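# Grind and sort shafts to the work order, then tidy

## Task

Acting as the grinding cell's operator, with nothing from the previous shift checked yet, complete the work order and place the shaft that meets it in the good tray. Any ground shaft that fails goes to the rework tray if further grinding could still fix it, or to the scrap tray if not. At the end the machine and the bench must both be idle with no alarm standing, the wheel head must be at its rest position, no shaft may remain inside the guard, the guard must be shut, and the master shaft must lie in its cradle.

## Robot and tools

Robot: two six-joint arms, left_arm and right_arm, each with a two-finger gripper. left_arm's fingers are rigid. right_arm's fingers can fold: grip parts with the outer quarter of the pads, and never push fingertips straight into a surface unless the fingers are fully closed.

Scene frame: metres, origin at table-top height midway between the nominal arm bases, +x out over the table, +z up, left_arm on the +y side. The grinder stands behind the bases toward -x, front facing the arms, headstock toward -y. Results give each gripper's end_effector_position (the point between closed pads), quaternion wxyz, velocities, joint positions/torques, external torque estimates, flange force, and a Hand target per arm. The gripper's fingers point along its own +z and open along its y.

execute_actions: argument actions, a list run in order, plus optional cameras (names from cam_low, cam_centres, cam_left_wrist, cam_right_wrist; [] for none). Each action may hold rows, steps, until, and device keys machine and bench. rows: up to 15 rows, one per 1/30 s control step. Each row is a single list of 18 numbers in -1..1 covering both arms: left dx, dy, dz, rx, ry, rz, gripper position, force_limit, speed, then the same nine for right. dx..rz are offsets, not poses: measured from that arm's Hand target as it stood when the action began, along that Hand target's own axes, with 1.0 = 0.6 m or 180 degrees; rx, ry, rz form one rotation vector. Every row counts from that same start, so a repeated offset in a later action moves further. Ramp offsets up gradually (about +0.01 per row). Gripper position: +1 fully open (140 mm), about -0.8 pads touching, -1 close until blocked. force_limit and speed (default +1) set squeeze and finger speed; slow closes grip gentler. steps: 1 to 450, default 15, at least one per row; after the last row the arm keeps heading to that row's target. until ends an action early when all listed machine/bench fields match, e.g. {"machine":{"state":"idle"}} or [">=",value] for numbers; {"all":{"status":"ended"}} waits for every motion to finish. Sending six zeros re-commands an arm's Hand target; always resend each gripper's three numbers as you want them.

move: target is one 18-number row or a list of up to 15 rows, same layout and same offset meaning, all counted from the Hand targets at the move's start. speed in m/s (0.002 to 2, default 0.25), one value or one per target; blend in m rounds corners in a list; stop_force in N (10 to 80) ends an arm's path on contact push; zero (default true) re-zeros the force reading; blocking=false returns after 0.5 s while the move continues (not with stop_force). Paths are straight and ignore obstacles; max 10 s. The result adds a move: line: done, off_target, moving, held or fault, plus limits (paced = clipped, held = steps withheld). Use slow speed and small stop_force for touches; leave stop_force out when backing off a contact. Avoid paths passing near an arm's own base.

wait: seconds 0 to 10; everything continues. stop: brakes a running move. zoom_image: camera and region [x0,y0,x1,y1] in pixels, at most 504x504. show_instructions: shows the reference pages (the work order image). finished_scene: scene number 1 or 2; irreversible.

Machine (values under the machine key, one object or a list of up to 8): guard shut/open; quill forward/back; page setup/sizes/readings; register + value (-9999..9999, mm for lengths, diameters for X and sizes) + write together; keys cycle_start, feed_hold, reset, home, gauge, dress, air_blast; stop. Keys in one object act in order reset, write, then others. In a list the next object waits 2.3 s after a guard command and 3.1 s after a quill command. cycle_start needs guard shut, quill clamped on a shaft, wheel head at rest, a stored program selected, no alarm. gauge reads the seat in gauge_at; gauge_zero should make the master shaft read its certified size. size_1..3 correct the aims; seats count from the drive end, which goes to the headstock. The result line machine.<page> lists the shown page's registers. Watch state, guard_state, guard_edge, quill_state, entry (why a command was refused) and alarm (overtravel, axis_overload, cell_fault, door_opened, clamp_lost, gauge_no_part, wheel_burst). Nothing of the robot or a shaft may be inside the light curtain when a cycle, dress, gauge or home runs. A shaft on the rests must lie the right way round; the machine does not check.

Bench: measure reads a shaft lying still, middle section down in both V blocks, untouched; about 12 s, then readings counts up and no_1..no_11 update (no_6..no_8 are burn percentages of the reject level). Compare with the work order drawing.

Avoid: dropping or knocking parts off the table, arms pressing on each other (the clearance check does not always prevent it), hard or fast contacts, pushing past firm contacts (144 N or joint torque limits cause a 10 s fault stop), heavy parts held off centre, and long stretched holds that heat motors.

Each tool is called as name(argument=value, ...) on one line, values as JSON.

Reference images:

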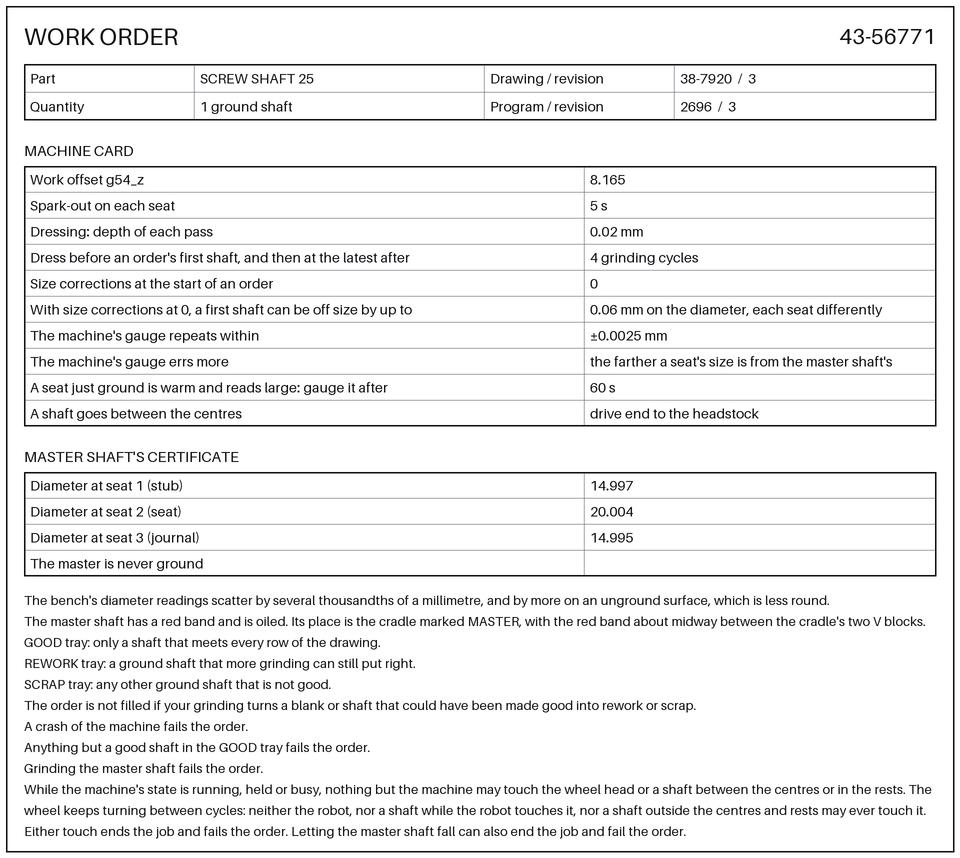

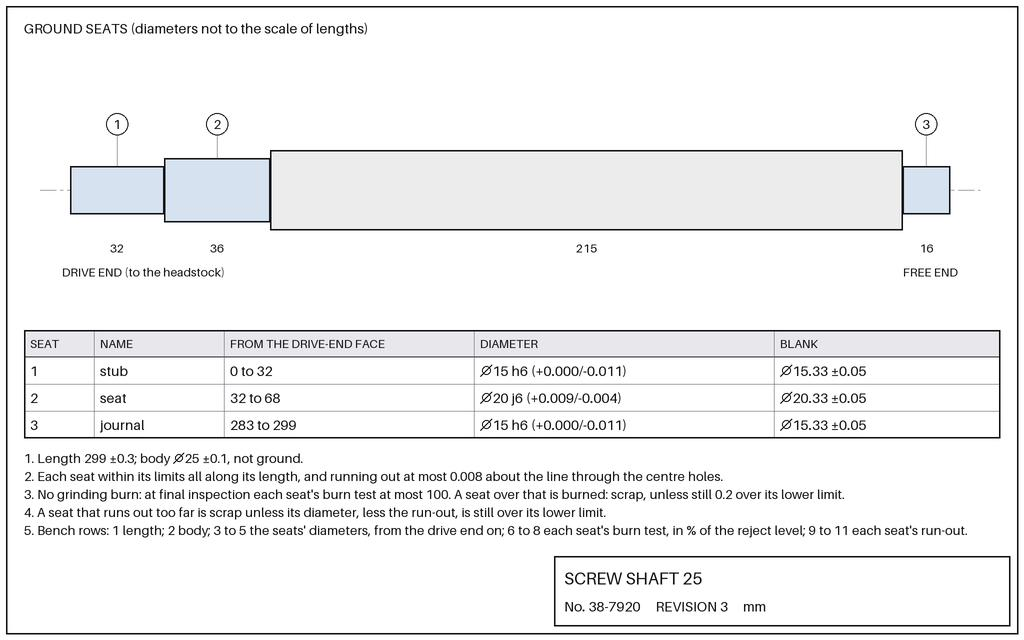

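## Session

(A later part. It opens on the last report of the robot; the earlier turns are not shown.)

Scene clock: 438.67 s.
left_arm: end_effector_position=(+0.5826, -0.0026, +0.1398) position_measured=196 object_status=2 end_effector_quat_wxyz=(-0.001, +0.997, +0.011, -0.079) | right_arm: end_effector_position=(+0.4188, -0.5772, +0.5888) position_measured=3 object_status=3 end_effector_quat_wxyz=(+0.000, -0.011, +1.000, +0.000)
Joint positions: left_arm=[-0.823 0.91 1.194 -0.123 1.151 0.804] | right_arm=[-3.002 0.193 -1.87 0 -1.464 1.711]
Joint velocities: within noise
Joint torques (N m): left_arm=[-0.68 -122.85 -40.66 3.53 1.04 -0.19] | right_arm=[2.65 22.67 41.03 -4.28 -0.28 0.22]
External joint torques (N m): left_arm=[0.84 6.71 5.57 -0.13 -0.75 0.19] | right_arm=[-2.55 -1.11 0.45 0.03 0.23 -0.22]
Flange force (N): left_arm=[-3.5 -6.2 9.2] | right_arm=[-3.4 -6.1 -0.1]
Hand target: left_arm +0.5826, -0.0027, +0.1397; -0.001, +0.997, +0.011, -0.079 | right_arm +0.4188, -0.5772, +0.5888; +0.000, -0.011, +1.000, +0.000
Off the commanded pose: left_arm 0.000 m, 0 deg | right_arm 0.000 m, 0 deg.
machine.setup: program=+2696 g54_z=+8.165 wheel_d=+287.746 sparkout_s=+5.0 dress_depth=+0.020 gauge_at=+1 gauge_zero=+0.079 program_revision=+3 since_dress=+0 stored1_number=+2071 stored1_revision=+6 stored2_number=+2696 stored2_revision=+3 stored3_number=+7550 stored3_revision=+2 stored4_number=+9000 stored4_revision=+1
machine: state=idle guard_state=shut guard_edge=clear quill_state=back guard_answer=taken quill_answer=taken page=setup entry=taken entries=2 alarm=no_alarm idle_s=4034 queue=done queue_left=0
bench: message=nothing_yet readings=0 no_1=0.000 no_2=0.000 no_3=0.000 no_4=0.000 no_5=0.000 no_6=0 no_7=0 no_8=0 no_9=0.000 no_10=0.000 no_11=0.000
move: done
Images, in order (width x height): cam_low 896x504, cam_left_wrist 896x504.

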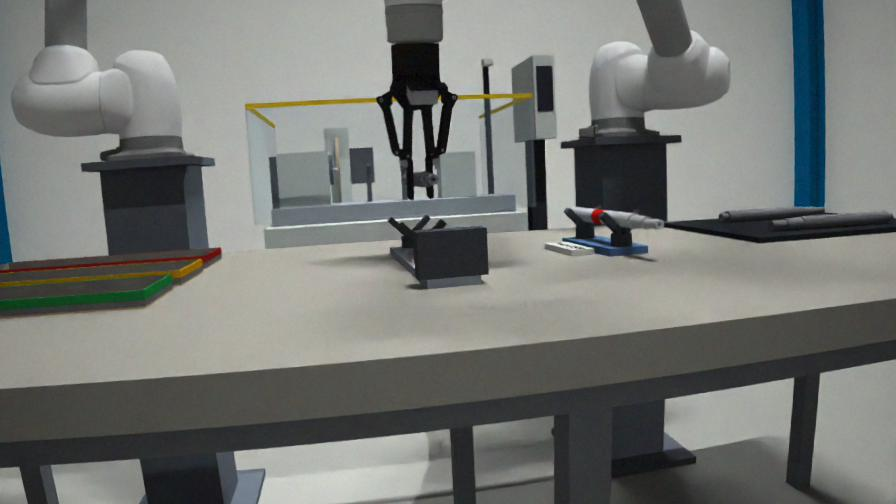

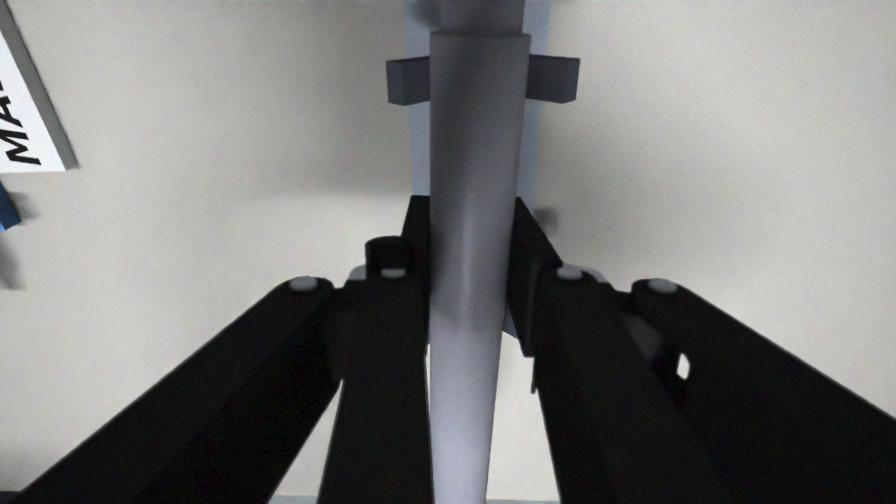

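move(target=[[0.0132, 0.0108, -0.0021, 0, 0, 0, -0.98, 1, -1, 0, 0, 0, 0, 0, 0, 1, 1, 1], [0.0248, 0.0108, 0.072, 0, 0, 0, -0.98, 1, -1, 0, 0, 0, 0, 0, 0, 1, 1, 1]], speed=[0.05, 0.1], cameras=[])

move(target=[0.0104, 0, 0.0659, 0, 0, 0, -0.98, 1, -1, 0, 0, 0, 0, 0, 0, 1, 1, 1], speed=0.015, stop_force=10, cameras=["cam_left_wrist", "cam_low"])

Scene clock: 464.40 s.
left_arm: end_effector_position=(+0.5907, -0.0088, +0.0948) position_measured=196 object_status=2 end_effector_quat_wxyz=(-0.001, +0.997, +0.011, -0.079) | right_arm: end_effector_position=(+0.4188, -0.5772, +0.5888) position_measured=3 object_status=3 end_effector_quat_wxyz=(+0.000, -0.011, +1.000, +0.000)
Joint positions: left_arm=[-0.821 0.966 1.173 -0.125 1.116 0.811] | right_arm=[-3.002 0.193 -1.87 0 -1.464 1.711]
Joint velocities: within noise
Joint torques (N m): left_arm=[-0.32 -125.67 -39.1 3.5 1.31 -0.14] | right_arm=[2.56 22.64 41.12 -4.33 -0.31 0.19]
External joint torques (N m): left_arm=[0.67 6.72 4.69 -0.16 -1.02 0.14] | right_arm=[-2.42 -1.07 0.36 0.08 0.27 -0.19]
Flange force (N): left_arm=[-2.5 -4.8 8.8] | right_arm=[-3.2 -5.8 0.1]
Hand target: left_arm +0.5907, -0.0088, +0.0947; -0.001, +0.997, +0.011, -0.079 | right_arm +0.4188, -0.5772, +0.5888; +0.000, -0.011, +1.000, +0.000
Off the commanded pose: left_arm 0.000 m, 0 deg | right_arm 0.000 m, 0 deg.
machine.setup: program=+2696 g54_z=+8.165 wheel_d=+287.746 sparkout_s=+5.0 dress_depth=+0.020 gauge_at=+1 gauge_zero=+0.079 program_revision=+3 since_dress=+0 stored1_number=+2071 stored1_revision=+6 stored2_number=+2696 stored2_revision=+3 stored3_number=+7550 stored3_revision=+2 stored4_number=+9000 stored4_revision=+1
machine: state=idle guard_state=shut guard_edge=clear quill_state=back guard_answer=taken quill_answer=taken page=setup entry=taken entries=2 alarm=no_alarm idle_s=4060 queue=done queue_left=0
bench: message=nothing_yet readings=0 no_1=0.000 no_2=0.000 no_3=0.000 no_4=0.000 no_5=0.000 no_6=0 no_7=0 no_8=0 no_9=0.000 no_10=0.000 no_11=0.000
move: done
No camera images: "cameras" was empty.

Scene clock: 467.27 s.
left_arm: end_effector_position=(+0.5906, -0.0087, +0.0615) position_measured=196 object_status=2 end_effector_quat_wxyz=(-0.001, +0.997, +0.011, -0.079) | right_arm: end_effector_position=(+0.4188, -0.5772, +0.5888) position_measured=3 object_status=3 end_effector_quat_wxyz=(+0.000, -0.011, +1.000, +0.000)
Joint positions: left_arm=[-0.821 0.999 1.177 -0.128 1.08 0.816] | right_arm=[-3.002 0.193 -1.87 0 -1.464 1.711]
Joint velocities: within noise
Joint torques (N m): left_arm=[0.31 -103.93 -27.12 5.18 -0.13 0.23] | right_arm=[2.67 22.86 41.21 -4.29 -0.26 0.18]
External joint torques (N m): left_arm=[-0.02 -15.27 -6.19 -1.94 0.42 -0.23] | right_arm=[-2.41 -1.66 0 0.08 0.21 -0.18]
Flange force (N): left_arm=[-4.5 -1.5 -15.3] | right_arm=[-3.7 -5.7 0.7]
Hand target: left_arm +0.5906, -0.0087, +0.0615; -0.001, +0.997, +0.011, -0.079 (not the last commanded pose) | right_arm +0.4188, -0.5772, +0.5888; +0.000, -0.011, +1.000, +0.000
Off the commanded pose: left_arm 0.007 m, 0 deg | right_arm 0.000 m, 0 deg.
machine.setup: program=+2696 g54_z=+8.165 wheel_d=+287.746 sparkout_s=+5.0 dress_depth=+0.020 gauge_at=+1 gauge_zero=+0.079 program_revision=+3 since_dress=+0 stored1_number=+2071 stored1_revision=+6 stored2_number=+2696 stored2_revision=+3 stored3_number=+7550 stored3_revision=+2 stored4_number=+9000 stored4_revision=+1
machine: state=idle guard_state=shut guard_edge=clear quill_state=back guard_answer=taken quill_answer=taken page=setup entry=taken entries=2 alarm=no_alarm idle_s=4063 queue=done queue_left=0
bench: message=nothing_yet readings=0 no_1=0.000 no_2=0.000 no_3=0.000 no_4=0.000 no_5=0.000 no_6=0 no_7=0 no_8=0 no_9=0.000 no_10=0.000 no_11=0.000
move: contact (left_arm)
Images, in order (width x height): cam_low 896x504, cam_left_wrist 896x504.

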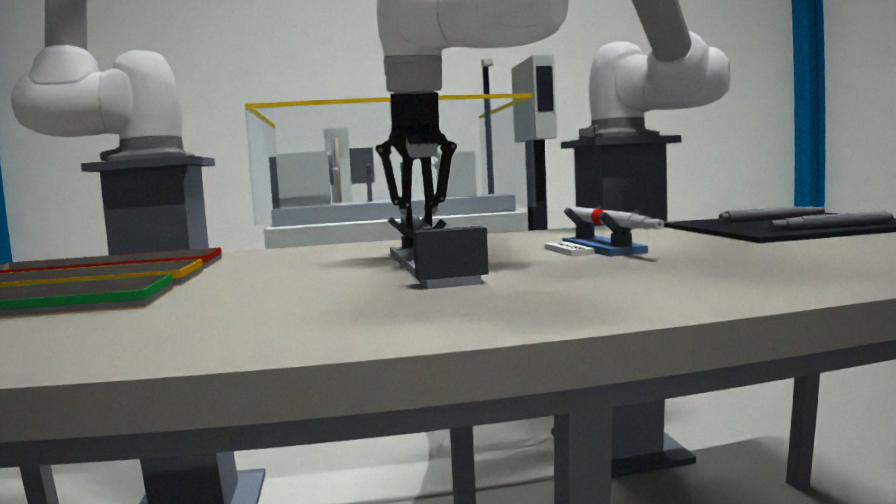

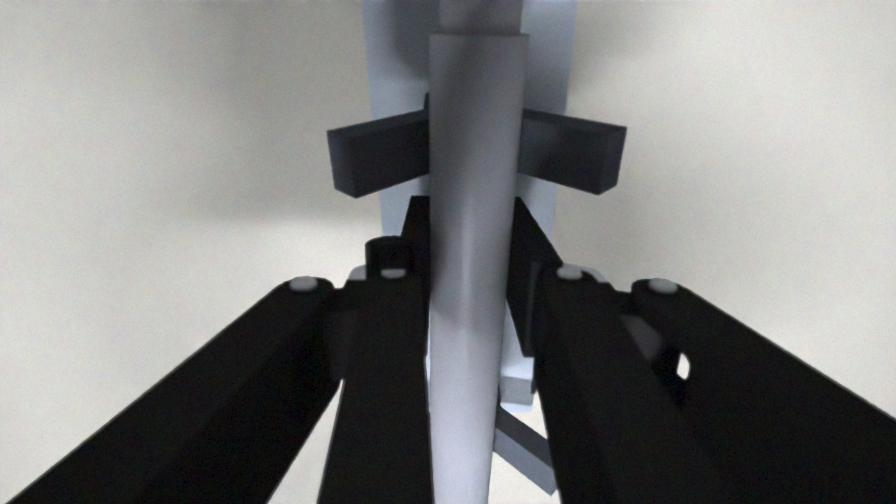

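execute_actions(actions=[{"rows": [[0, 0, 0, 0, 0, 0, 0.1, 1, -1, 0, 0, 0, 0, 0, 0, 1, 1, 1]], "steps": 60}], cameras=["cam_left_wrist"])

Scene clock: 473.57 s.
left_arm: end_effector_position=(+0.5906, -0.0087, +0.0615) position_measured=117 object_status=3 end_effector_quat_wxyz=(-0.001, +0.997, +0.011, -0.079) | right_arm: end_effector_position=(+0.4188, -0.5772, +0.5888) position_measured=3 object_status=3 end_effector_quat_wxyz=(+0.000, -0.011, +1.000, +0.000)
Joint positions: left_arm=[-0.821 0.999 1.177 -0.128 1.08 0.816] | right_arm=[-3.002 0.193 -1.87 0 -1.464 1.711]
Joint velocities: within noise
Joint torques (N m): left_arm=[-1.54 -118.21 -34 3.79 0.46 -0.16] | right_arm=[2.34 22.49 40.92 -4.28 -0.26 0.21]
External joint torques (N m): left_arm=[1.81 -1.06 0.55 -0.54 -0.19 0.16] | right_arm=[-2.26 -0.98 0.37 0.05 0.21 -0.21]
Flange force (N): left_arm=[-1.3 -3.8 -0.6] | right_arm=[-3.0 -5.4 -0.1]
Hand target: left_arm +0.5906, -0.0087, +0.0615; -0.001, +0.997, +0.011, -0.079 | right_arm +0.4188, -0.5772, +0.5888; +0.000, -0.011, +1.000, +0.000
Off the commanded pose: left_arm 0.000 m, 0 deg | right_arm 0.000 m, 0 deg.
machine.setup: program=+2696 g54_z=+8.165 wheel_d=+287.746 sparkout_s=+5.0 dress_depth=+0.020 gauge_at=+1 gauge_zero=+0.079 program_revision=+3 since_dress=+0 stored1_number=+2071 stored1_revision=+6 stored2_number=+2696 stored2_revision=+3 stored3_number=+7550 stored3_revision=+2 stored4_number=+9000 stored4_revision=+1
machine: state=idle guard_state=shut guard_edge=clear quill_state=back guard_answer=taken quill_answer=taken page=setup entry=taken entries=2 alarm=no_alarm idle_s=4069 queue=done queue_left=0
bench: message=nothing_yet readings=0 no_1=0.000 no_2=0.000 no_3=0.000 no_4=0.000 no_5=0.000 no_6=0 no_7=0 no_8=0 no_9=0.000 no_10=0.000 no_11=0.000
Images, in order (width x height): cam_left_wrist 896x504.

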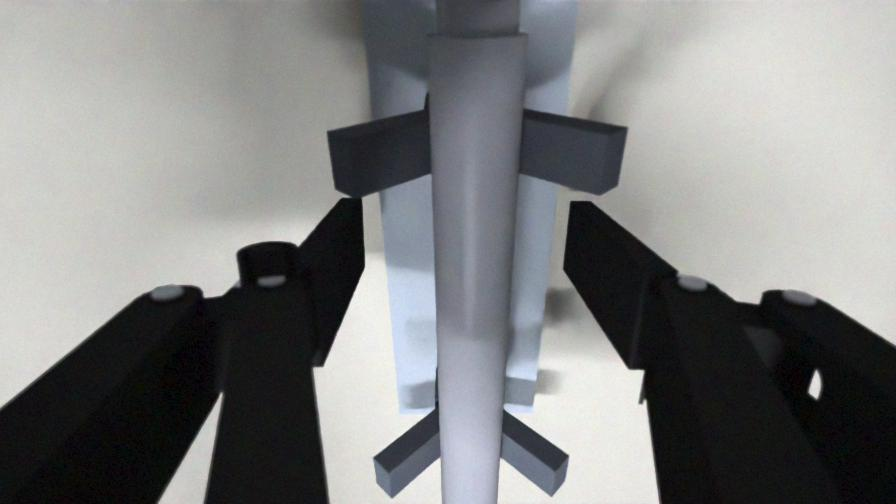

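move(target=[0, 0, -0.25, 0, 0, 0, 0.1, 1, -1, 0, 0, 0, 0, 0, 0, 1, 1, 1], speed=0.2, cameras=["cam_left_wrist"])

execute_actions(actions=[{"bench": {"measure": true}, "steps": 2}], cameras=[])

move(target=[0.0057, -0.5238, -0.236, -0.0784, -0.001, -0.990, 0.1, 1, -1, 0, 0, 0, 0, 0, 0, 1, 1, 1], speed=0.5, cameras=["cam_left_wrist"])

Scene clock: 508.63 s.
left_arm: end_effector_position=(+0.6142, -0.0088, +0.2095) position_measured=117 object_status=3 end_effector_quat_wxyz=(-0.001, +0.997, +0.011, -0.079) | right_arm: end_effector_position=(+0.4188, -0.5772, +0.5888) position_measured=3 object_status=3 end_effector_quat_wxyz=(+0.000, -0.011, +1.000, +0.000)
Joint positions: left_arm=[-0.804 0.897 1.079 -0.116 1.28 0.806] | right_arm=[-3.002 0.193 -1.87 0 -1.464 1.711]
Joint velocities: within noise
Joint torques (N m): left_arm=[-0.56 -116.43 -37.2 4.22 -0.1 -0.13] | right_arm=[2.4 22.78 41.05 -4.3 -0.27 0.13]
External joint torques (N m): left_arm=[0.83 -1.57 -0.44 -0.58 0.39 0.13] | right_arm=[-2.29 -1.15 0.41 0.05 0.22 -0.13]
Flange force (N): left_arm=[-0.1 -1.1 -1.8] | right_arm=[-3.3 -5.3 -0.1]
Hand target: left_arm +0.6143, -0.0089, +0.2096; -0.001, +0.997, +0.011, -0.079 | right_arm +0.4188, -0.5772, +0.5888; +0.000, -0.011, +1.000, +0.000
Off the commanded pose: left_arm 0.000 m, 0 deg | right_arm 0.000 m, 0 deg.
machine.setup: program=+2696 g54_z=+8.165 wheel_d=+287.746 sparkout_s=+5.0 dress_depth=+0.020 gauge_at=+1 gauge_zero=+0.079 program_revision=+3 since_dress=+0 stored1_number=+2071 stored1_revision=+6 stored2_number=+2696 stored2_revision=+3 stored3_number=+7550 stored3_revision=+2 stored4_number=+9000 stored4_revision=+1
machine: state=idle guard_state=shut guard_edge=clear quill_state=back guard_answer=taken quill_answer=taken page=setup entry=taken entries=2 alarm=no_alarm idle_s=4104 queue=done queue_left=0
bench: message=nothing_yet readings=0 no_1=0.000 no_2=0.000 no_3=0.000 no_4=0.000 no_5=0.000 no_6=0 no_7=0 no_8=0 no_9=0.000 no_10=0.000 no_11=0.000
move: done
Images, in order (width x height): cam_left_wrist 896x504.

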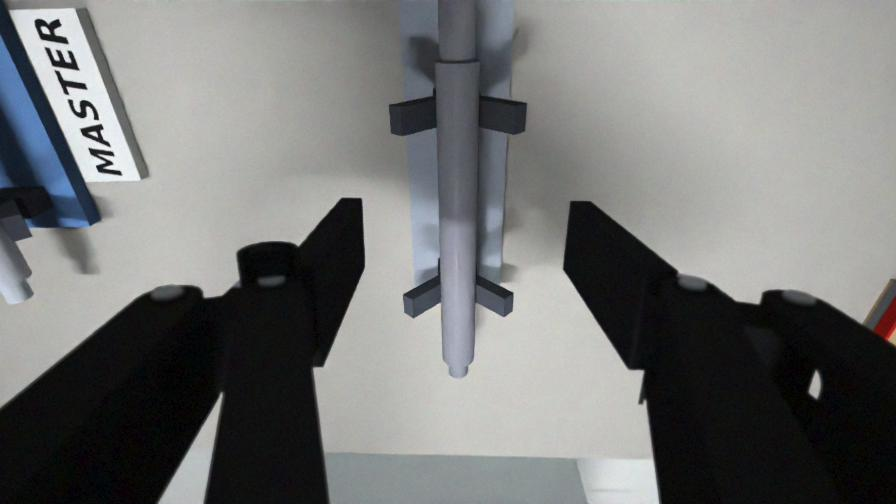

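Scene clock: 508.90 s.
left_arm: end_effector_position=(+0.6143, -0.0089, +0.2096) position_measured=117 object_status=3 end_effector_quat_wxyz=(-0.001, +0.997, +0.011, -0.079) | right_arm: end_effector_position=(+0.4188, -0.5772, +0.5888) position_measured=3 object_status=3 end_effector_quat_wxyz=(+0.000, -0.011, +1.000, +0.000)
Joint positions: left_arm=[-0.804 0.897 1.079 -0.116 1.28 0.806] | right_arm=[-3.002 0.193 -1.87 0 -1.464 1.711]
Joint velocities: within noise
Joint torques (N m): left_arm=[-0.59 -115.87 -38 4.21 0.39 -0.07] | right_arm=[2.55 22.78 41.14 -4.33 -0.27 0.18]
External joint torques (N m): left_arm=[0.84 -0.66 0.83 -0.61 -0.1 0.07] | right_arm=[-2.4 -1.52 0.24 0.09 0.23 -0.18]
Flange force (N): left_arm=[-2.3 -3.4 0.5] | right_arm=[-3.8 -5.7 0.3]
Hand target: left_arm +0.6143, -0.0089, +0.2096; -0.001, +0.997, +0.011, -0.079 | right_arm +0.4188, -0.5772, +0.5888; +0.000, -0.011, +1.000, +0.000
Tool commands: left_gripper/position=+0.1 left_gripper/force_limit=+1.0 left_gripper/speed=-1.0 right_gripper/position=+1.0 right_gripper/force_limit=+1.0 right_gripper/speed=+1.0
Off the commanded pose: left_arm 0.000 m, 0 deg | right_arm 0.000 m, 0 deg.
machine.setup: program=+2696 g54_z=+8.165 wheel_d=+287.746 sparkout_s=+5.0 dress_depth=+0.020 gauge_at=+1 gauge_zero=+0.079 program_revision=+3 since_dress=+0 stored1_number=+2071 stored1_revision=+6 stored2_number=+2696 stored2_revision=+3 stored3_number=+7550 stored3_revision=+2 stored4_number=+9000 stored4_revision=+1
machine: state=idle guard_state=shut guard_edge=clear quill_state=back guard_answer=taken quill_answer=taken page=setup entry=taken entries=2 alarm=no_alarm idle_s=4104 queue=done queue_left=0
bench: state=busy message=measure_taken readings=0 no_1=0.000 no_2=0.000 no_3=0.000 no_4=0.000 no_5=0.000 no_6=0 no_7=0 no_8=0 no_9=0.000 no_10=0.000 no_11=0.000
No camera images: "cameras" was empty.

Scene clock: 512.70 s.
left_arm: end_effector_position=(+0.6334, +0.3055, +0.3502) position_measured=117 object_status=3 end_effector_quat_wxyz=(+0.000, +0.000, +1.000, +0.000) | right_arm: end_effector_position=(+0.4188, -0.5772, +0.5888) position_measured=3 object_status=3 end_effector_quat_wxyz=(+0.000, -0.011, +1.000, +0.000)
Joint positions: left_arm=[-0.547 0.474 1.542 0.001 1.126 -2.097] | right_arm=[-3.002 0.193 -1.87 0 -1.464 1.711]
Joint velocities: within noise
Joint torques (N m): left_arm=[-0.88 -83.56 -38.09 4.27 0.15 0.12] | right_arm=[2.39 23.1 41.22 -4.28 -0.29 0.17]
External joint torques (N m): left_arm=[1.05 -0.26 0.83 -0.46 -0.11 -0.12] | right_arm=[-2.31 -1.57 0.23 0.03 0.25 -0.17]
Flange force (N): left_arm=[1.5 2.1 0.7] | right_arm=[-3.8 -5.4 0.3]
Hand target: left_arm +0.6333, +0.3053, +0.3502; +0.000, +0.000, +1.000, +0.000 | right_arm +0.4188, -0.5772, +0.5888; +0.000, -0.011, +1.000, +0.000
Off the commanded pose: left_arm 0.000 m, 0 deg | right_arm 0.000 m, 0 deg.
machine.setup: program=+2696 g54_z=+8.165 wheel_d=+287.746 sparkout_s=+5.0 dress_depth=+0.020 gauge_at=+1 gauge_zero=+0.079 program_revision=+3 since_dress=+0 stored1_number=+2071 stored1_revision=+6 stored2_number=+2696 stored2_revision=+3 stored3_number=+7550 stored3_revision=+2 stored4_number=+9000 stored4_revision=+1
machine: state=idle guard_state=shut guard_edge=clear quill_state=back guard_answer=taken quill_answer=taken page=setup entry=taken entries=2 alarm=no_alarm idle_s=4108 queue=done queue_left=0
bench: state=busy message=measure_taken readings=0 no_1=0.000 no_2=0.000 no_3=0.000 no_4=0.000 no_5=0.000 no_6=0 no_7=0 no_8=0 no_9=0.000 no_10=0.000 no_11=0.000
move: done
Images, in order (width x height): cam_left_wrist 896x504.

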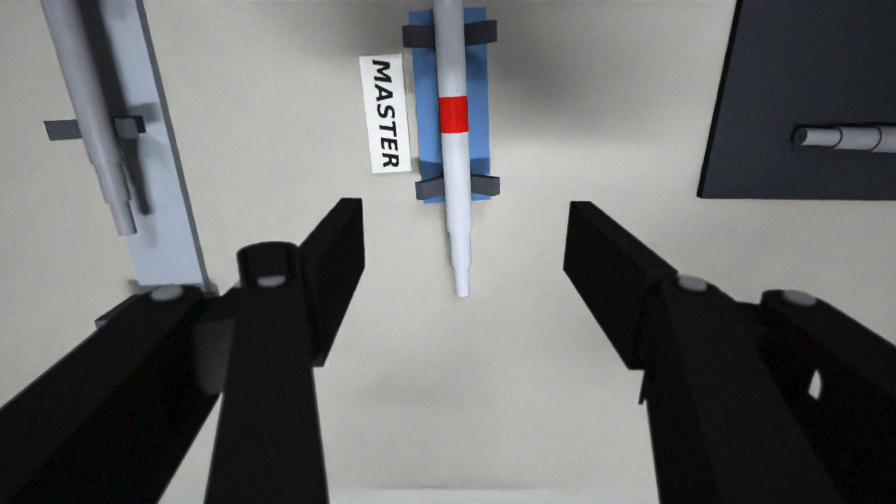

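move(target=[0.0222, -0.001, 0.383, 0, 0, -0.0167, 0.1, 1, -1, 0, 0, 0, 0, 0, 0, 1, 1, 1], speed=0.2, cameras=["cam_left_wrist"])

Scene clock: 526.87 s.
left_arm: end_effector_position=(+0.6200, +0.3048, +0.1205) position_measured=117 object_status=3 end_effector_quat_wxyz=(+0.000, -0.026, +1.000, +0.000) | right_arm: end_effector_position=(+0.4188, -0.5772, +0.5888) position_measured=3 object_status=3 end_effector_quat_wxyz=(+0.000, -0.011, +1.000, +0.000)
Joint positions: left_arm=[-0.556 0.676 1.698 0.001 0.767 -2.159] | right_arm=[-3.002 0.193 -1.87 0 -1.464 1.711]
Joint velocities: within noise
Joint torques (N m): left_arm=[-0.69 -93.69 -28.83 3.54 0.14 -0.09] | right_arm=[2.79 22.84 41.16 -4.32 -0.29 0.22]
External joint torques (N m): left_arm=[0.92 0.42 -0.05 -0.59 -0.11 0.09] | right_arm=[-2.62 -1.19 0.35 0.08 0.24 -0.22]
Flange force (N): left_arm=[-1.1 0.8 0.6] | right_arm=[-3.5 -6.3 0.1]
Hand target: left_arm +0.6200, +0.3048, +0.1204; +0.000, -0.026, +1.000, +0.000 | right_arm +0.4188, -0.5772, +0.5888; +0.000, -0.011, +1.000, +0.000
Off the commanded pose: left_arm 0.000 m, 0 deg | right_arm 0.000 m, 0 deg.
machine.setup: program=+2696 g54_z=+8.165 wheel_d=+287.746 sparkout_s=+5.0 dress_depth=+0.020 gauge_at=+1 gauge_zero=+0.079 program_revision=+3 since_dress=+0 stored1_number=+2071 stored1_revision=+6 stored2_number=+2696 stored2_revision=+3 stored3_number=+7550 stored3_revision=+2 stored4_number=+9000 stored4_revision=+1
machine: state=idle guard_state=shut guard_edge=clear quill_state=back guard_answer=taken quill_answer=taken page=setup entry=taken entries=2 alarm=no_alarm idle_s=4122 queue=done queue_left=0
bench: message=measure_taken readings=1 no_1=299.000 no_2=25.049 no_3=15.298 no_4=20.343 no_5=15.353 no_6=46 no_7=43 no_8=45 no_9=0.005 no_10=0.004 no_11=0.000
move: done
Images, in order (width x height): cam_left_wrist 896x504.

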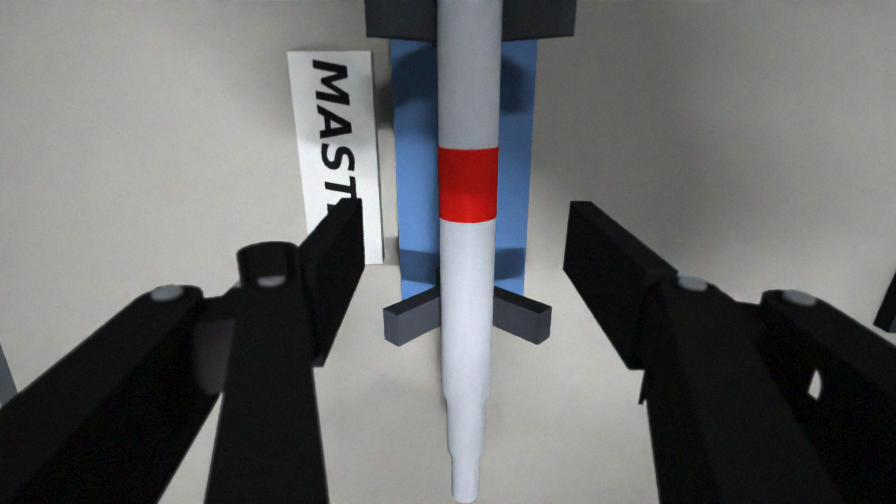

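move(target=[0, 0.0025, 0.084, 0, 0, 0, 0.1, 1, -1, 0, 0, 0, 0, 0, 0, 1, 1, 1], speed=0.1, cameras=["cam_left_wrist"])

Scene clock: 539.43 s.
left_arm: end_effector_position=(+0.6199, +0.3063, +0.0701) position_measured=117 object_status=3 end_effector_quat_wxyz=(+0.000, -0.026, +1.000, +0.000) | right_arm: end_effector_position=(+0.4188, -0.5772, +0.5888) position_measured=3 object_status=3 end_effector_quat_wxyz=(+0.000, -0.011, +1.000, +0.000)
Joint positions: left_arm=[-0.555 0.737 1.708 0.001 0.697 -2.157] | right_arm=[-3.002 0.193 -1.87 0 -1.464 1.711]
Joint velocities: within noise
Joint torques (N m): left_arm=[-1.01 -92.27 -26.79 3.34 0.23 -0.18] | right_arm=[2.54 22.68 41.24 -4.31 -0.28 0.2]
External joint torques (N m): left_arm=[1.47 -3.64 0.13 -0.61 -0.19 0.18] | right_arm=[-2.46 -0.95 0.26 0.06 0.22 -0.2]
Flange force (N): left_arm=[2.5 4.0 -4.3] | right_arm=[-2.9 -5.9 0.2]
Hand target: left_arm +0.6199, +0.3064, +0.0700; +0.000, -0.026, +1.000, +0.000 | right_arm +0.4188, -0.5772, +0.5888; +0.000, -0.011, +1.000, +0.000
Off the commanded pose: left_arm 0.000 m, 0 deg | right_arm 0.000 m, 0 deg.
machine.setup: program=+2696 g54_z=+8.165 wheel_d=+287.746 sparkout_s=+5.0 dress_depth=+0.020 gauge_at=+1 gauge_zero=+0.079 program_revision=+3 since_dress=+0 stored1_number=+2071 stored1_revision=+6 stored2_number=+2696 stored2_revision=+3 stored3_number=+7550 stored3_revision=+2 stored4_number=+9000 stored4_revision=+1
machine: state=idle guard_state=shut guard_edge=clear quill_state=back guard_answer=taken quill_answer=taken page=setup entry=taken entries=2 alarm=no_alarm idle_s=4134 queue=done queue_left=0
bench: message=measure_taken readings=1 no_1=299.000 no_2=25.049 no_3=15.298 no_4=20.343 no_5=15.353 no_6=46 no_7=43 no_8=45 no_9=0.005 no_10=0.004 no_11=0.000
move: done
Images, in order (width x height): cam_left_wrist 896x504.

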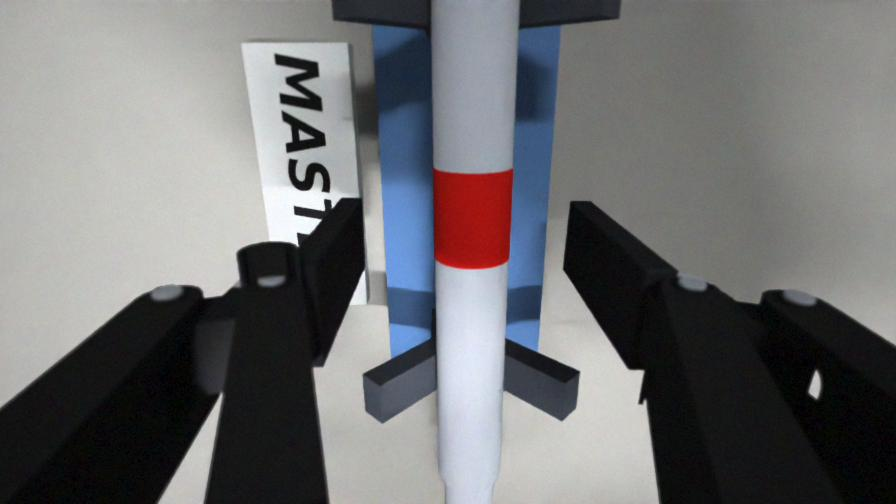

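execute_actions(actions=[{"rows": [[0, 0.0015, 0, 0, 0, 0, 0.1, 1, -1, 0, 0, 0, 0, 0, 0, 1, 1, 1]], "steps": 10}, {"rows": [[0, 0, 0, 0, 0, 0, -1, 1, -0.4, 0, 0, 0, 0, 0, 0, 1, 1, 1]], "steps": 60}], cameras=["cam_left_wrist"])

Scene clock: 544.90 s.
left_arm: end_effector_position=(+0.6199, +0.3073, +0.0700) position_measured=196 object_status=2 end_effector_quat_wxyz=(+0.000, -0.026, +1.000, +0.000) | right_arm: end_effector_position=(+0.4188, -0.5772, +0.5888) position_measured=3 object_status=3 end_effector_quat_wxyz=(+0.000, -0.011, +1.000, +0.000)
Joint positions: left_arm=[-0.554 0.736 1.709 0.001 0.696 -2.156] | right_arm=[-3.002 0.193 -1.87 0 -1.464 1.711]
Joint velocities: within noise
Joint torques (N m): left_arm=[-5.69 -91.64 -27.62 3.08 -0.96 0.85] | right_arm=[2.58 22.79 41.15 -4.31 -0.29 0.18]
External joint torques (N m): left_arm=[6.07 -4.25 0.95 -0.35 0.99 -0.85] | right_arm=[-2.53 -0.55 0.44 0.05 0.23 -0.18]
External joint torques at the end of the 1st action: left_arm=[1.47 -0.76 0.06 -0.58 -0.15 0.19] | right_arm=[-2.51 -1.96 0.13 0.11 0.26 -0.18]
Flange force (N): left_arm=[0.9 8.4 -6.5] | right_arm=[-2.5 -6.0 -0.2]
Flange force at the end of the 1st action (N): left_arm=[-0.2 2.4 -0.7] | right_arm=[-4.4 -5.9 0.6]
Hand target: left_arm +0.6199, +0.3073, +0.0700; +0.000, -0.026, +1.000, +0.000 | right_arm +0.4188, -0.5772, +0.5888; +0.000, -0.011, +1.000, +0.000
Off the commanded pose: left_arm 0.000 m, 0 deg | right_arm 0.000 m, 0 deg.
machine.setup: program=+2696 g54_z=+8.165 wheel_d=+287.746 sparkout_s=+5.0 dress_depth=+0.020 gauge_at=+1 gauge_zero=+0.079 program_revision=+3 since_dress=+0 stored1_number=+2071 stored1_revision=+6 stored2_number=+2696 stored2_revision=+3 stored3_number=+7550 stored3_revision=+2 stored4_number=+9000 stored4_revision=+1
machine: state=idle guard_state=shut guard_edge=clear quill_state=back guard_answer=taken quill_answer=taken page=setup entry=taken entries=2 alarm=no_alarm idle_s=4139 queue=done queue_left=0
bench: message=measure_taken readings=1 no_1=299.000 no_2=25.049 no_3=15.298 no_4=20.343 no_5=15.353 no_6=46 no_7=43 no_8=45 no_9=0.005 no_10=0.004 no_11=0.000
Images, in order (width x height): cam_left_wrist 896x504.

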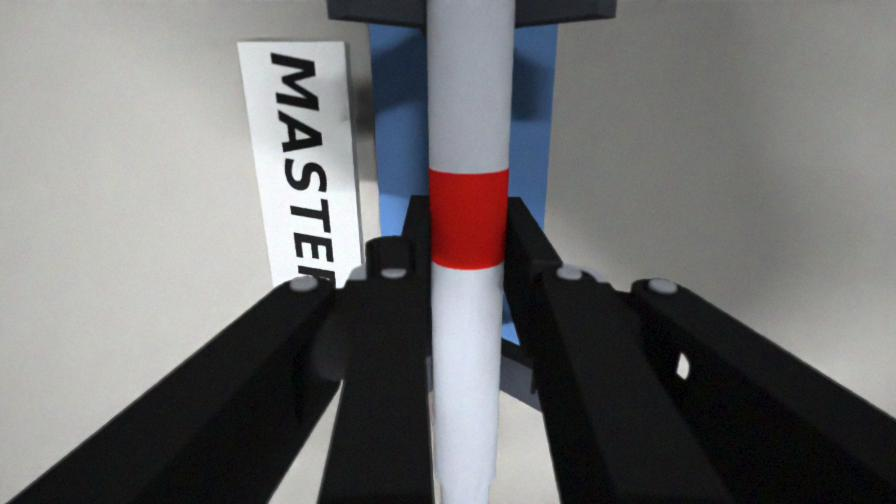

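execute_actions(actions=[{"machine": {"guard": "open"}, "steps": 2}], cameras=[])

move(target=[[0, 0, -0.45, 0, 0, 0, -1, 1, -0.4, 0, 0, 0, 0, 0, 0, 1, 1, 1], [0.979, -0.2158, -0.6, 0, 0, 0.2583, -1, 1, -0.4, 0, 0, 0, 0, 0, 0, 1, 1, 1]], speed=[0.2, 0.35], blend=[0.05, 0], cameras=["cam_left_wrist"])

Scene clock: 558.83 s.
left_arm: end_effector_position=(+0.6199, +0.3073, +0.0700) position_measured=196 object_status=2 end_effector_quat_wxyz=(+0.000, -0.026, +1.000, +0.000) | right_arm: end_effector_position=(+0.4188, -0.5772, +0.5888) position_measured=3 object_status=3 end_effector_quat_wxyz=(+0.000, -0.011, +1.000, +0.000)
Joint positions: left_arm=[-0.554 0.736 1.709 0.001 0.696 -2.156] | right_arm=[-3.002 0.193 -1.87 0 -1.464 1.711]
Joint velocities: within noise
Joint torques (N m): left_arm=[-6.05 -91.42 -26.82 2.95 -0.92 0.86] | right_arm=[2.53 22.71 41.02 -4.3 -0.24 0.2]
External joint torques (N m): left_arm=[6.42 -4.05 0.2 -0.23 0.94 -0.86] | right_arm=[-2.35 -1.38 0.34 0.07 0.2 -0.2]
Flange force (N): left_arm=[-0.9 7.8 -6.3] | right_arm=[-3.7 -5.6 0.0]
Hand target: left_arm +0.6199, +0.3073, +0.0700; +0.000, -0.026, +1.000, +0.000 | right_arm +0.4188, -0.5772, +0.5888; +0.000, -0.011, +1.000, +0.000
Tool commands: left_gripper/position=-1.0 left_gripper/force_limit=+1.0 left_gripper/speed=-0.4 right_gripper/position=+1.0 right_gripper/force_limit=+1.0 right_gripper/speed=+1.0
Off the commanded pose: left_arm 0.000 m, 0 deg | right_arm 0.000 m, 0 deg.
machine.setup: program=+2696 g54_z=+8.165 wheel_d=+287.746 sparkout_s=+5.0 dress_depth=+0.020 gauge_at=+1 gauge_zero=+0.079 program_revision=+3 since_dress=+0 stored1_number=+2071 stored1_revision=+6 stored2_number=+2696 stored2_revision=+3 stored3_number=+7550 stored3_revision=+2 stored4_number=+9000 stored4_revision=+1
machine: state=idle guard_state=between guard_edge=clear quill_state=back guard_answer=taken quill_answer=taken page=setup entry=taken entries=2 alarm=no_alarm idle_s=4153 queue=running queue_left=0
bench: message=measure_taken readings=1 no_1=299.000 no_2=25.049 no_3=15.298 no_4=20.343 no_5=15.353 no_6=46 no_7=43 no_8=45 no_9=0.005 no_10=0.004 no_11=0.000
No camera images: "cameras" was empty.

Scene clock: 562.50 s.
left_arm: end_effector_position=(+0.0401, +0.1473, +0.4299) position_measured=196 object_status=2 end_effector_quat_wxyz=(+0.000, +0.371, +0.929, +0.000) | right_arm: end_effector_position=(+0.4188, -0.5772, +0.5888) position_measured=3 object_status=3 end_effector_quat_wxyz=(+0.000, -0.011, +1.000, +0.000)
Joint positions: left_arm=[-1.458 0.037 1.956 0 1.149 -2.249] | right_arm=[-3.002 0.193 -1.87 0 -1.464 1.711]
Joint velocities: within noise
Joint torques (N m): left_arm=[-3.33 -47.21 -43.11 4.52 0.08 -0.45] | right_arm=[2.63 22.77 41.14 -4.29 -0.3 0.16]
External joint torques (N m): left_arm=[3.64 5.04 5.32 -0.65 -0.04 0.45] | right_arm=[-2.48 -1.04 0.36 0.04 0.25 -0.16]
Flange force (N): left_arm=[-4.1 6.5 10.1] | right_arm=[-3.2 -5.9 0.0]
Hand target: left_arm +0.0400, +0.1472, +0.4299; +0.000, +0.371, +0.929, +0.000 | right_arm +0.4188, -0.5772, +0.5888; +0.000, -0.011, +1.000, +0.000
Off the commanded pose: left_arm 0.000 m, 0 deg | right_arm 0.000 m, 0 deg.
machine.setup: program=+2696 g54_z=+8.165 wheel_d=+287.746 sparkout_s=+5.0 dress_depth=+0.020 gauge_at=+1 gauge_zero=+0.079 program_revision=+3 since_dress=+0 stored1_number=+2071 stored1_revision=+6 stored2_number=+2696 stored2_revision=+3 stored3_number=+7550 stored3_revision=+2 stored4_number=+9000 stored4_revision=+1
machine: state=idle guard_state=open guard_edge=clear quill_state=back guard_answer=taken quill_answer=taken page=setup entry=taken entries=2 alarm=no_alarm idle_s=4157 queue=done queue_left=0
bench: message=measure_taken readings=1 no_1=299.000 no_2=25.049 no_3=15.298 no_4=20.343 no_5=15.353 no_6=46 no_7=43 no_8=45 no_9=0.005 no_10=0.004 no_11=0.000
move: done
Images, in order (width x height): cam_left_wrist 896x504.

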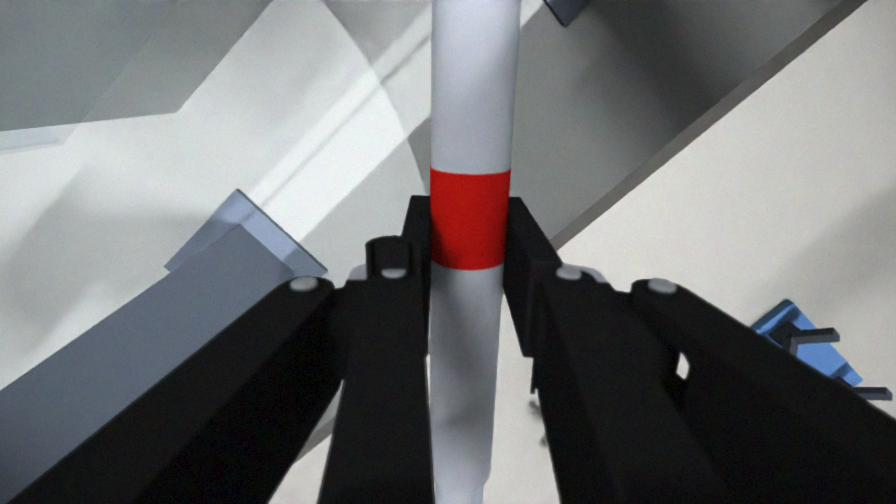

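move(target=[0.684, -0.911, 0.0167, 0, 0, 0.2581, -1, 1, -0.4, 0, 0, 0, 0, 0, 0, 1, 1, 1], speed=0.35, cameras=["cam_left_wrist", "cam_centres"])

Scene clock: 583.47 s.
left_arm: end_effector_position=(-0.6339, +0.0334, +0.4198) position_measured=196 object_status=2 end_effector_quat_wxyz=(+0.000, +0.707, +0.707, +0.000) | right_arm: end_effector_position=(+0.4188, -0.5772, +0.5888) position_measured=3 object_status=3 end_effector_quat_wxyz=(+0.000, -0.011, +1.000, +0.000)
Joint positions: left_arm=[-2.361 0.535 1.313 0 1.294 -2.34] | right_arm=[-3.002 0.193 -1.87 0 -1.464 1.711]
Joint velocities: within noise
Joint torques (N m): left_arm=[-1.12 -98.65 -45.91 4.63 0.23 -0.2] | right_arm=[2.43 22.74 40.99 -4.28 -0.28 0.18]
External joint torques (N m): left_arm=[1.15 5.81 5.93 -0.56 -0.18 0.2] | right_arm=[-2.24 -1.63 0.24 0.06 0.23 -0.18]
Flange force (N): left_arm=[3.3 5.1 9.7] | right_arm=[-3.9 -5.3 0.3]
Hand target: left_arm -0.6340, +0.0334, +0.4198; +0.000, +0.707, +0.707, +0.000 | right_arm +0.4188, -0.5772, +0.5888; +0.000, -0.011, +1.000, +0.000
Off the commanded pose: left_arm 0.000 m, 0 deg | right_arm 0.000 m, 0 deg.
machine.setup: program=+2696 g54_z=+8.165 wheel_d=+287.746 sparkout_s=+5.0 dress_depth=+0.020 gauge_at=+1 gauge_zero=+0.079 program_revision=+3 since_dress=+0 stored1_number=+2071 stored1_revision=+6 stored2_number=+2696 stored2_revision=+3 stored3_number=+7550 stored3_revision=+2 stored4_number=+9000 stored4_revision=+1
machine: state=idle guard_state=open guard_edge=clear quill_state=back guard_answer=taken quill_answer=taken page=setup entry=taken entries=2 alarm=no_alarm idle_s=4178 queue=done queue_left=0
bench: message=measure_taken readings=1 no_1=299.000 no_2=25.049 no_3=15.298 no_4=20.343 no_5=15.353 no_6=46 no_7=43 no_8=45 no_9=0.005 no_10=0.004 no_11=0.000
move: done
Images, in order (width x height): cam_centres 896x504, cam_left_wrist 896x504.

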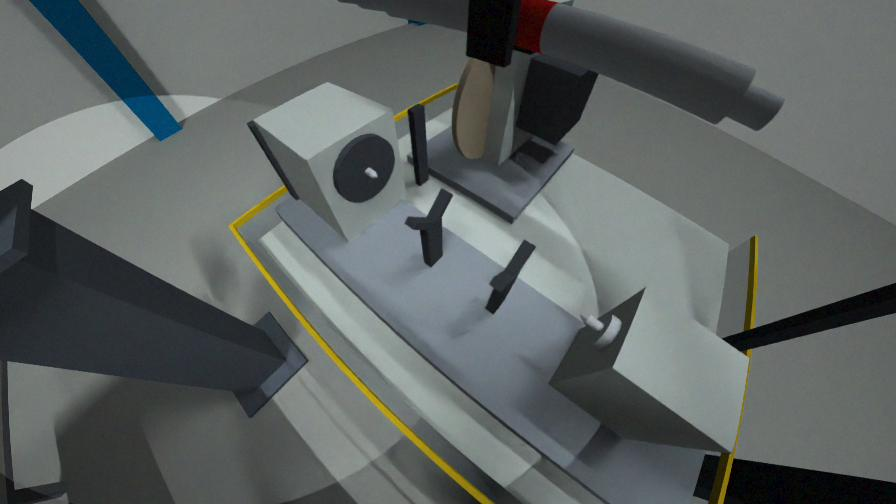

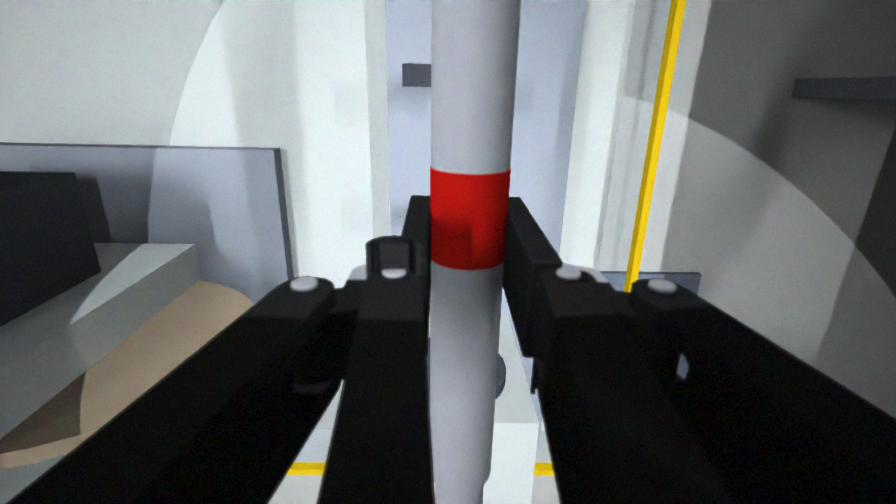

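move(target=[0, 0, 0.335, 0, 0, 0, -1, 1, -0.4, 0, 0, 0, 0, 0, 0, 1, 1, 1], speed=0.2, cameras=["cam_left_wrist", "cam_centres"])

Scene clock: 588.20 s.
left_arm: end_effector_position=(-0.6340, +0.0335, +0.2189) position_measured=196 object_status=2 end_effector_quat_wxyz=(+0.000, +0.707, +0.707, +0.000) | right_arm: end_effector_position=(+0.4188, -0.5772, +0.5888) position_measured=3 object_status=3 end_effector_quat_wxyz=(+0.000, -0.011, +1.000, +0.000)
Joint positions: left_arm=[-2.361 0.672 1.478 0 0.992 -2.34] | right_arm=[-3.002 0.193 -1.87 0 -1.464 1.711]
Joint velocities: within noise
Joint torques (N m): left_arm=[-1.45 -104.58 -39.22 4.15 -0.33 -0.12] | right_arm=[2.47 22.92 41.16 -4.29 -0.3 0.17]
External joint torques (N m): left_arm=[1.46 5.22 4.37 -0.61 0.37 0.12] | right_arm=[-2.4 -1.27 0.3 0.04 0.25 -0.17]
Flange force (N): left_arm=[1.2 3.5 6.4] | right_arm=[-3.4 -5.7 0.2]
Hand target: left_arm -0.6340, +0.0335, +0.2188; +0.000, +0.707, +0.707, +0.000 | right_arm +0.4188, -0.5772, +0.5888; +0.000, -0.011, +1.000, +0.000
Off the commanded pose: left_arm 0.000 m, 0 deg | right_arm 0.000 m, 0 deg.
machine.setup: program=+2696 g54_z=+8.165 wheel_d=+287.746 sparkout_s=+5.0 dress_depth=+0.020 gauge_at=+1 gauge_zero=+0.079 program_revision=+3 since_dress=+0 stored1_number=+2071 stored1_revision=+6 stored2_number=+2696 stored2_revision=+3 stored3_number=+7550 stored3_revision=+2 stored4_number=+9000 stored4_revision=+1
machine: state=idle guard_state=open guard_edge=clear quill_state=back guard_answer=taken quill_answer=taken page=setup entry=taken entries=2 alarm=no_alarm idle_s=4182 queue=done queue_left=0
bench: message=measure_taken readings=1 no_1=299.000 no_2=25.049 no_3=15.298 no_4=20.343 no_5=15.353 no_6=46 no_7=43 no_8=45 no_9=0.005 no_10=0.004 no_11=0.000
move: done
Images, in order (width x height): cam_centres 896x504, cam_left_wrist 896x504.

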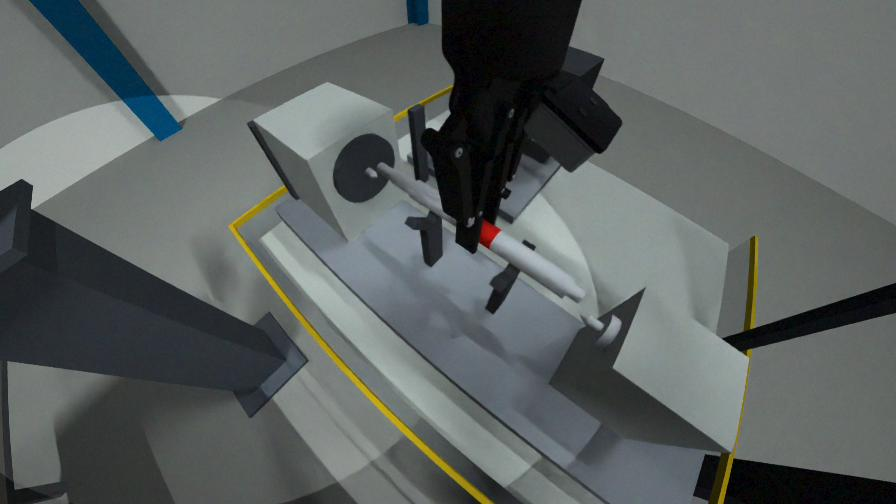

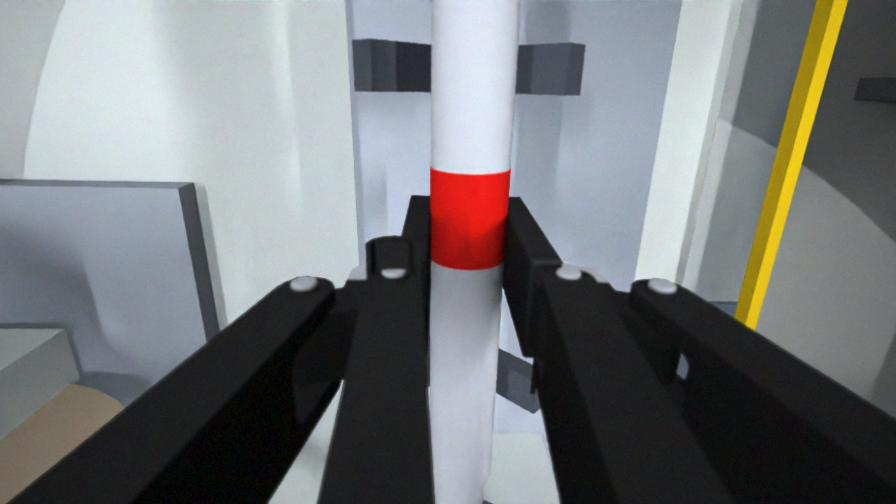

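zoom_image(camera="cam_centres", region=[320, 120, 500, 260])

zoom_image(camera="cam_centres", region=[480, 210, 660, 350])

Scaled by 2.800 from the camera's 896x504 image, which has a finer 1280x720 frame.

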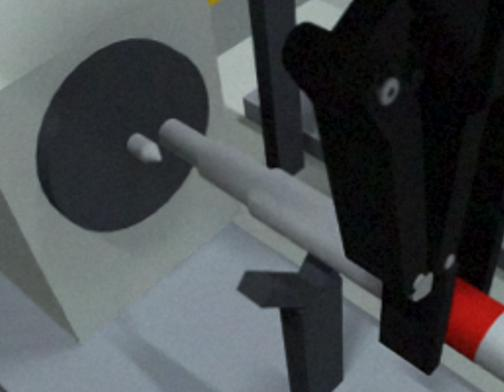

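Scaled by 2.800 from the camera's 896x504 image, which has a finer 1280x720 frame.

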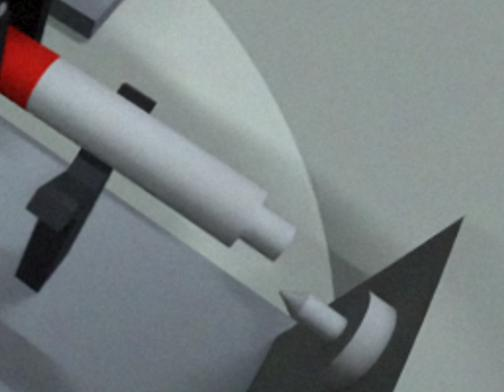

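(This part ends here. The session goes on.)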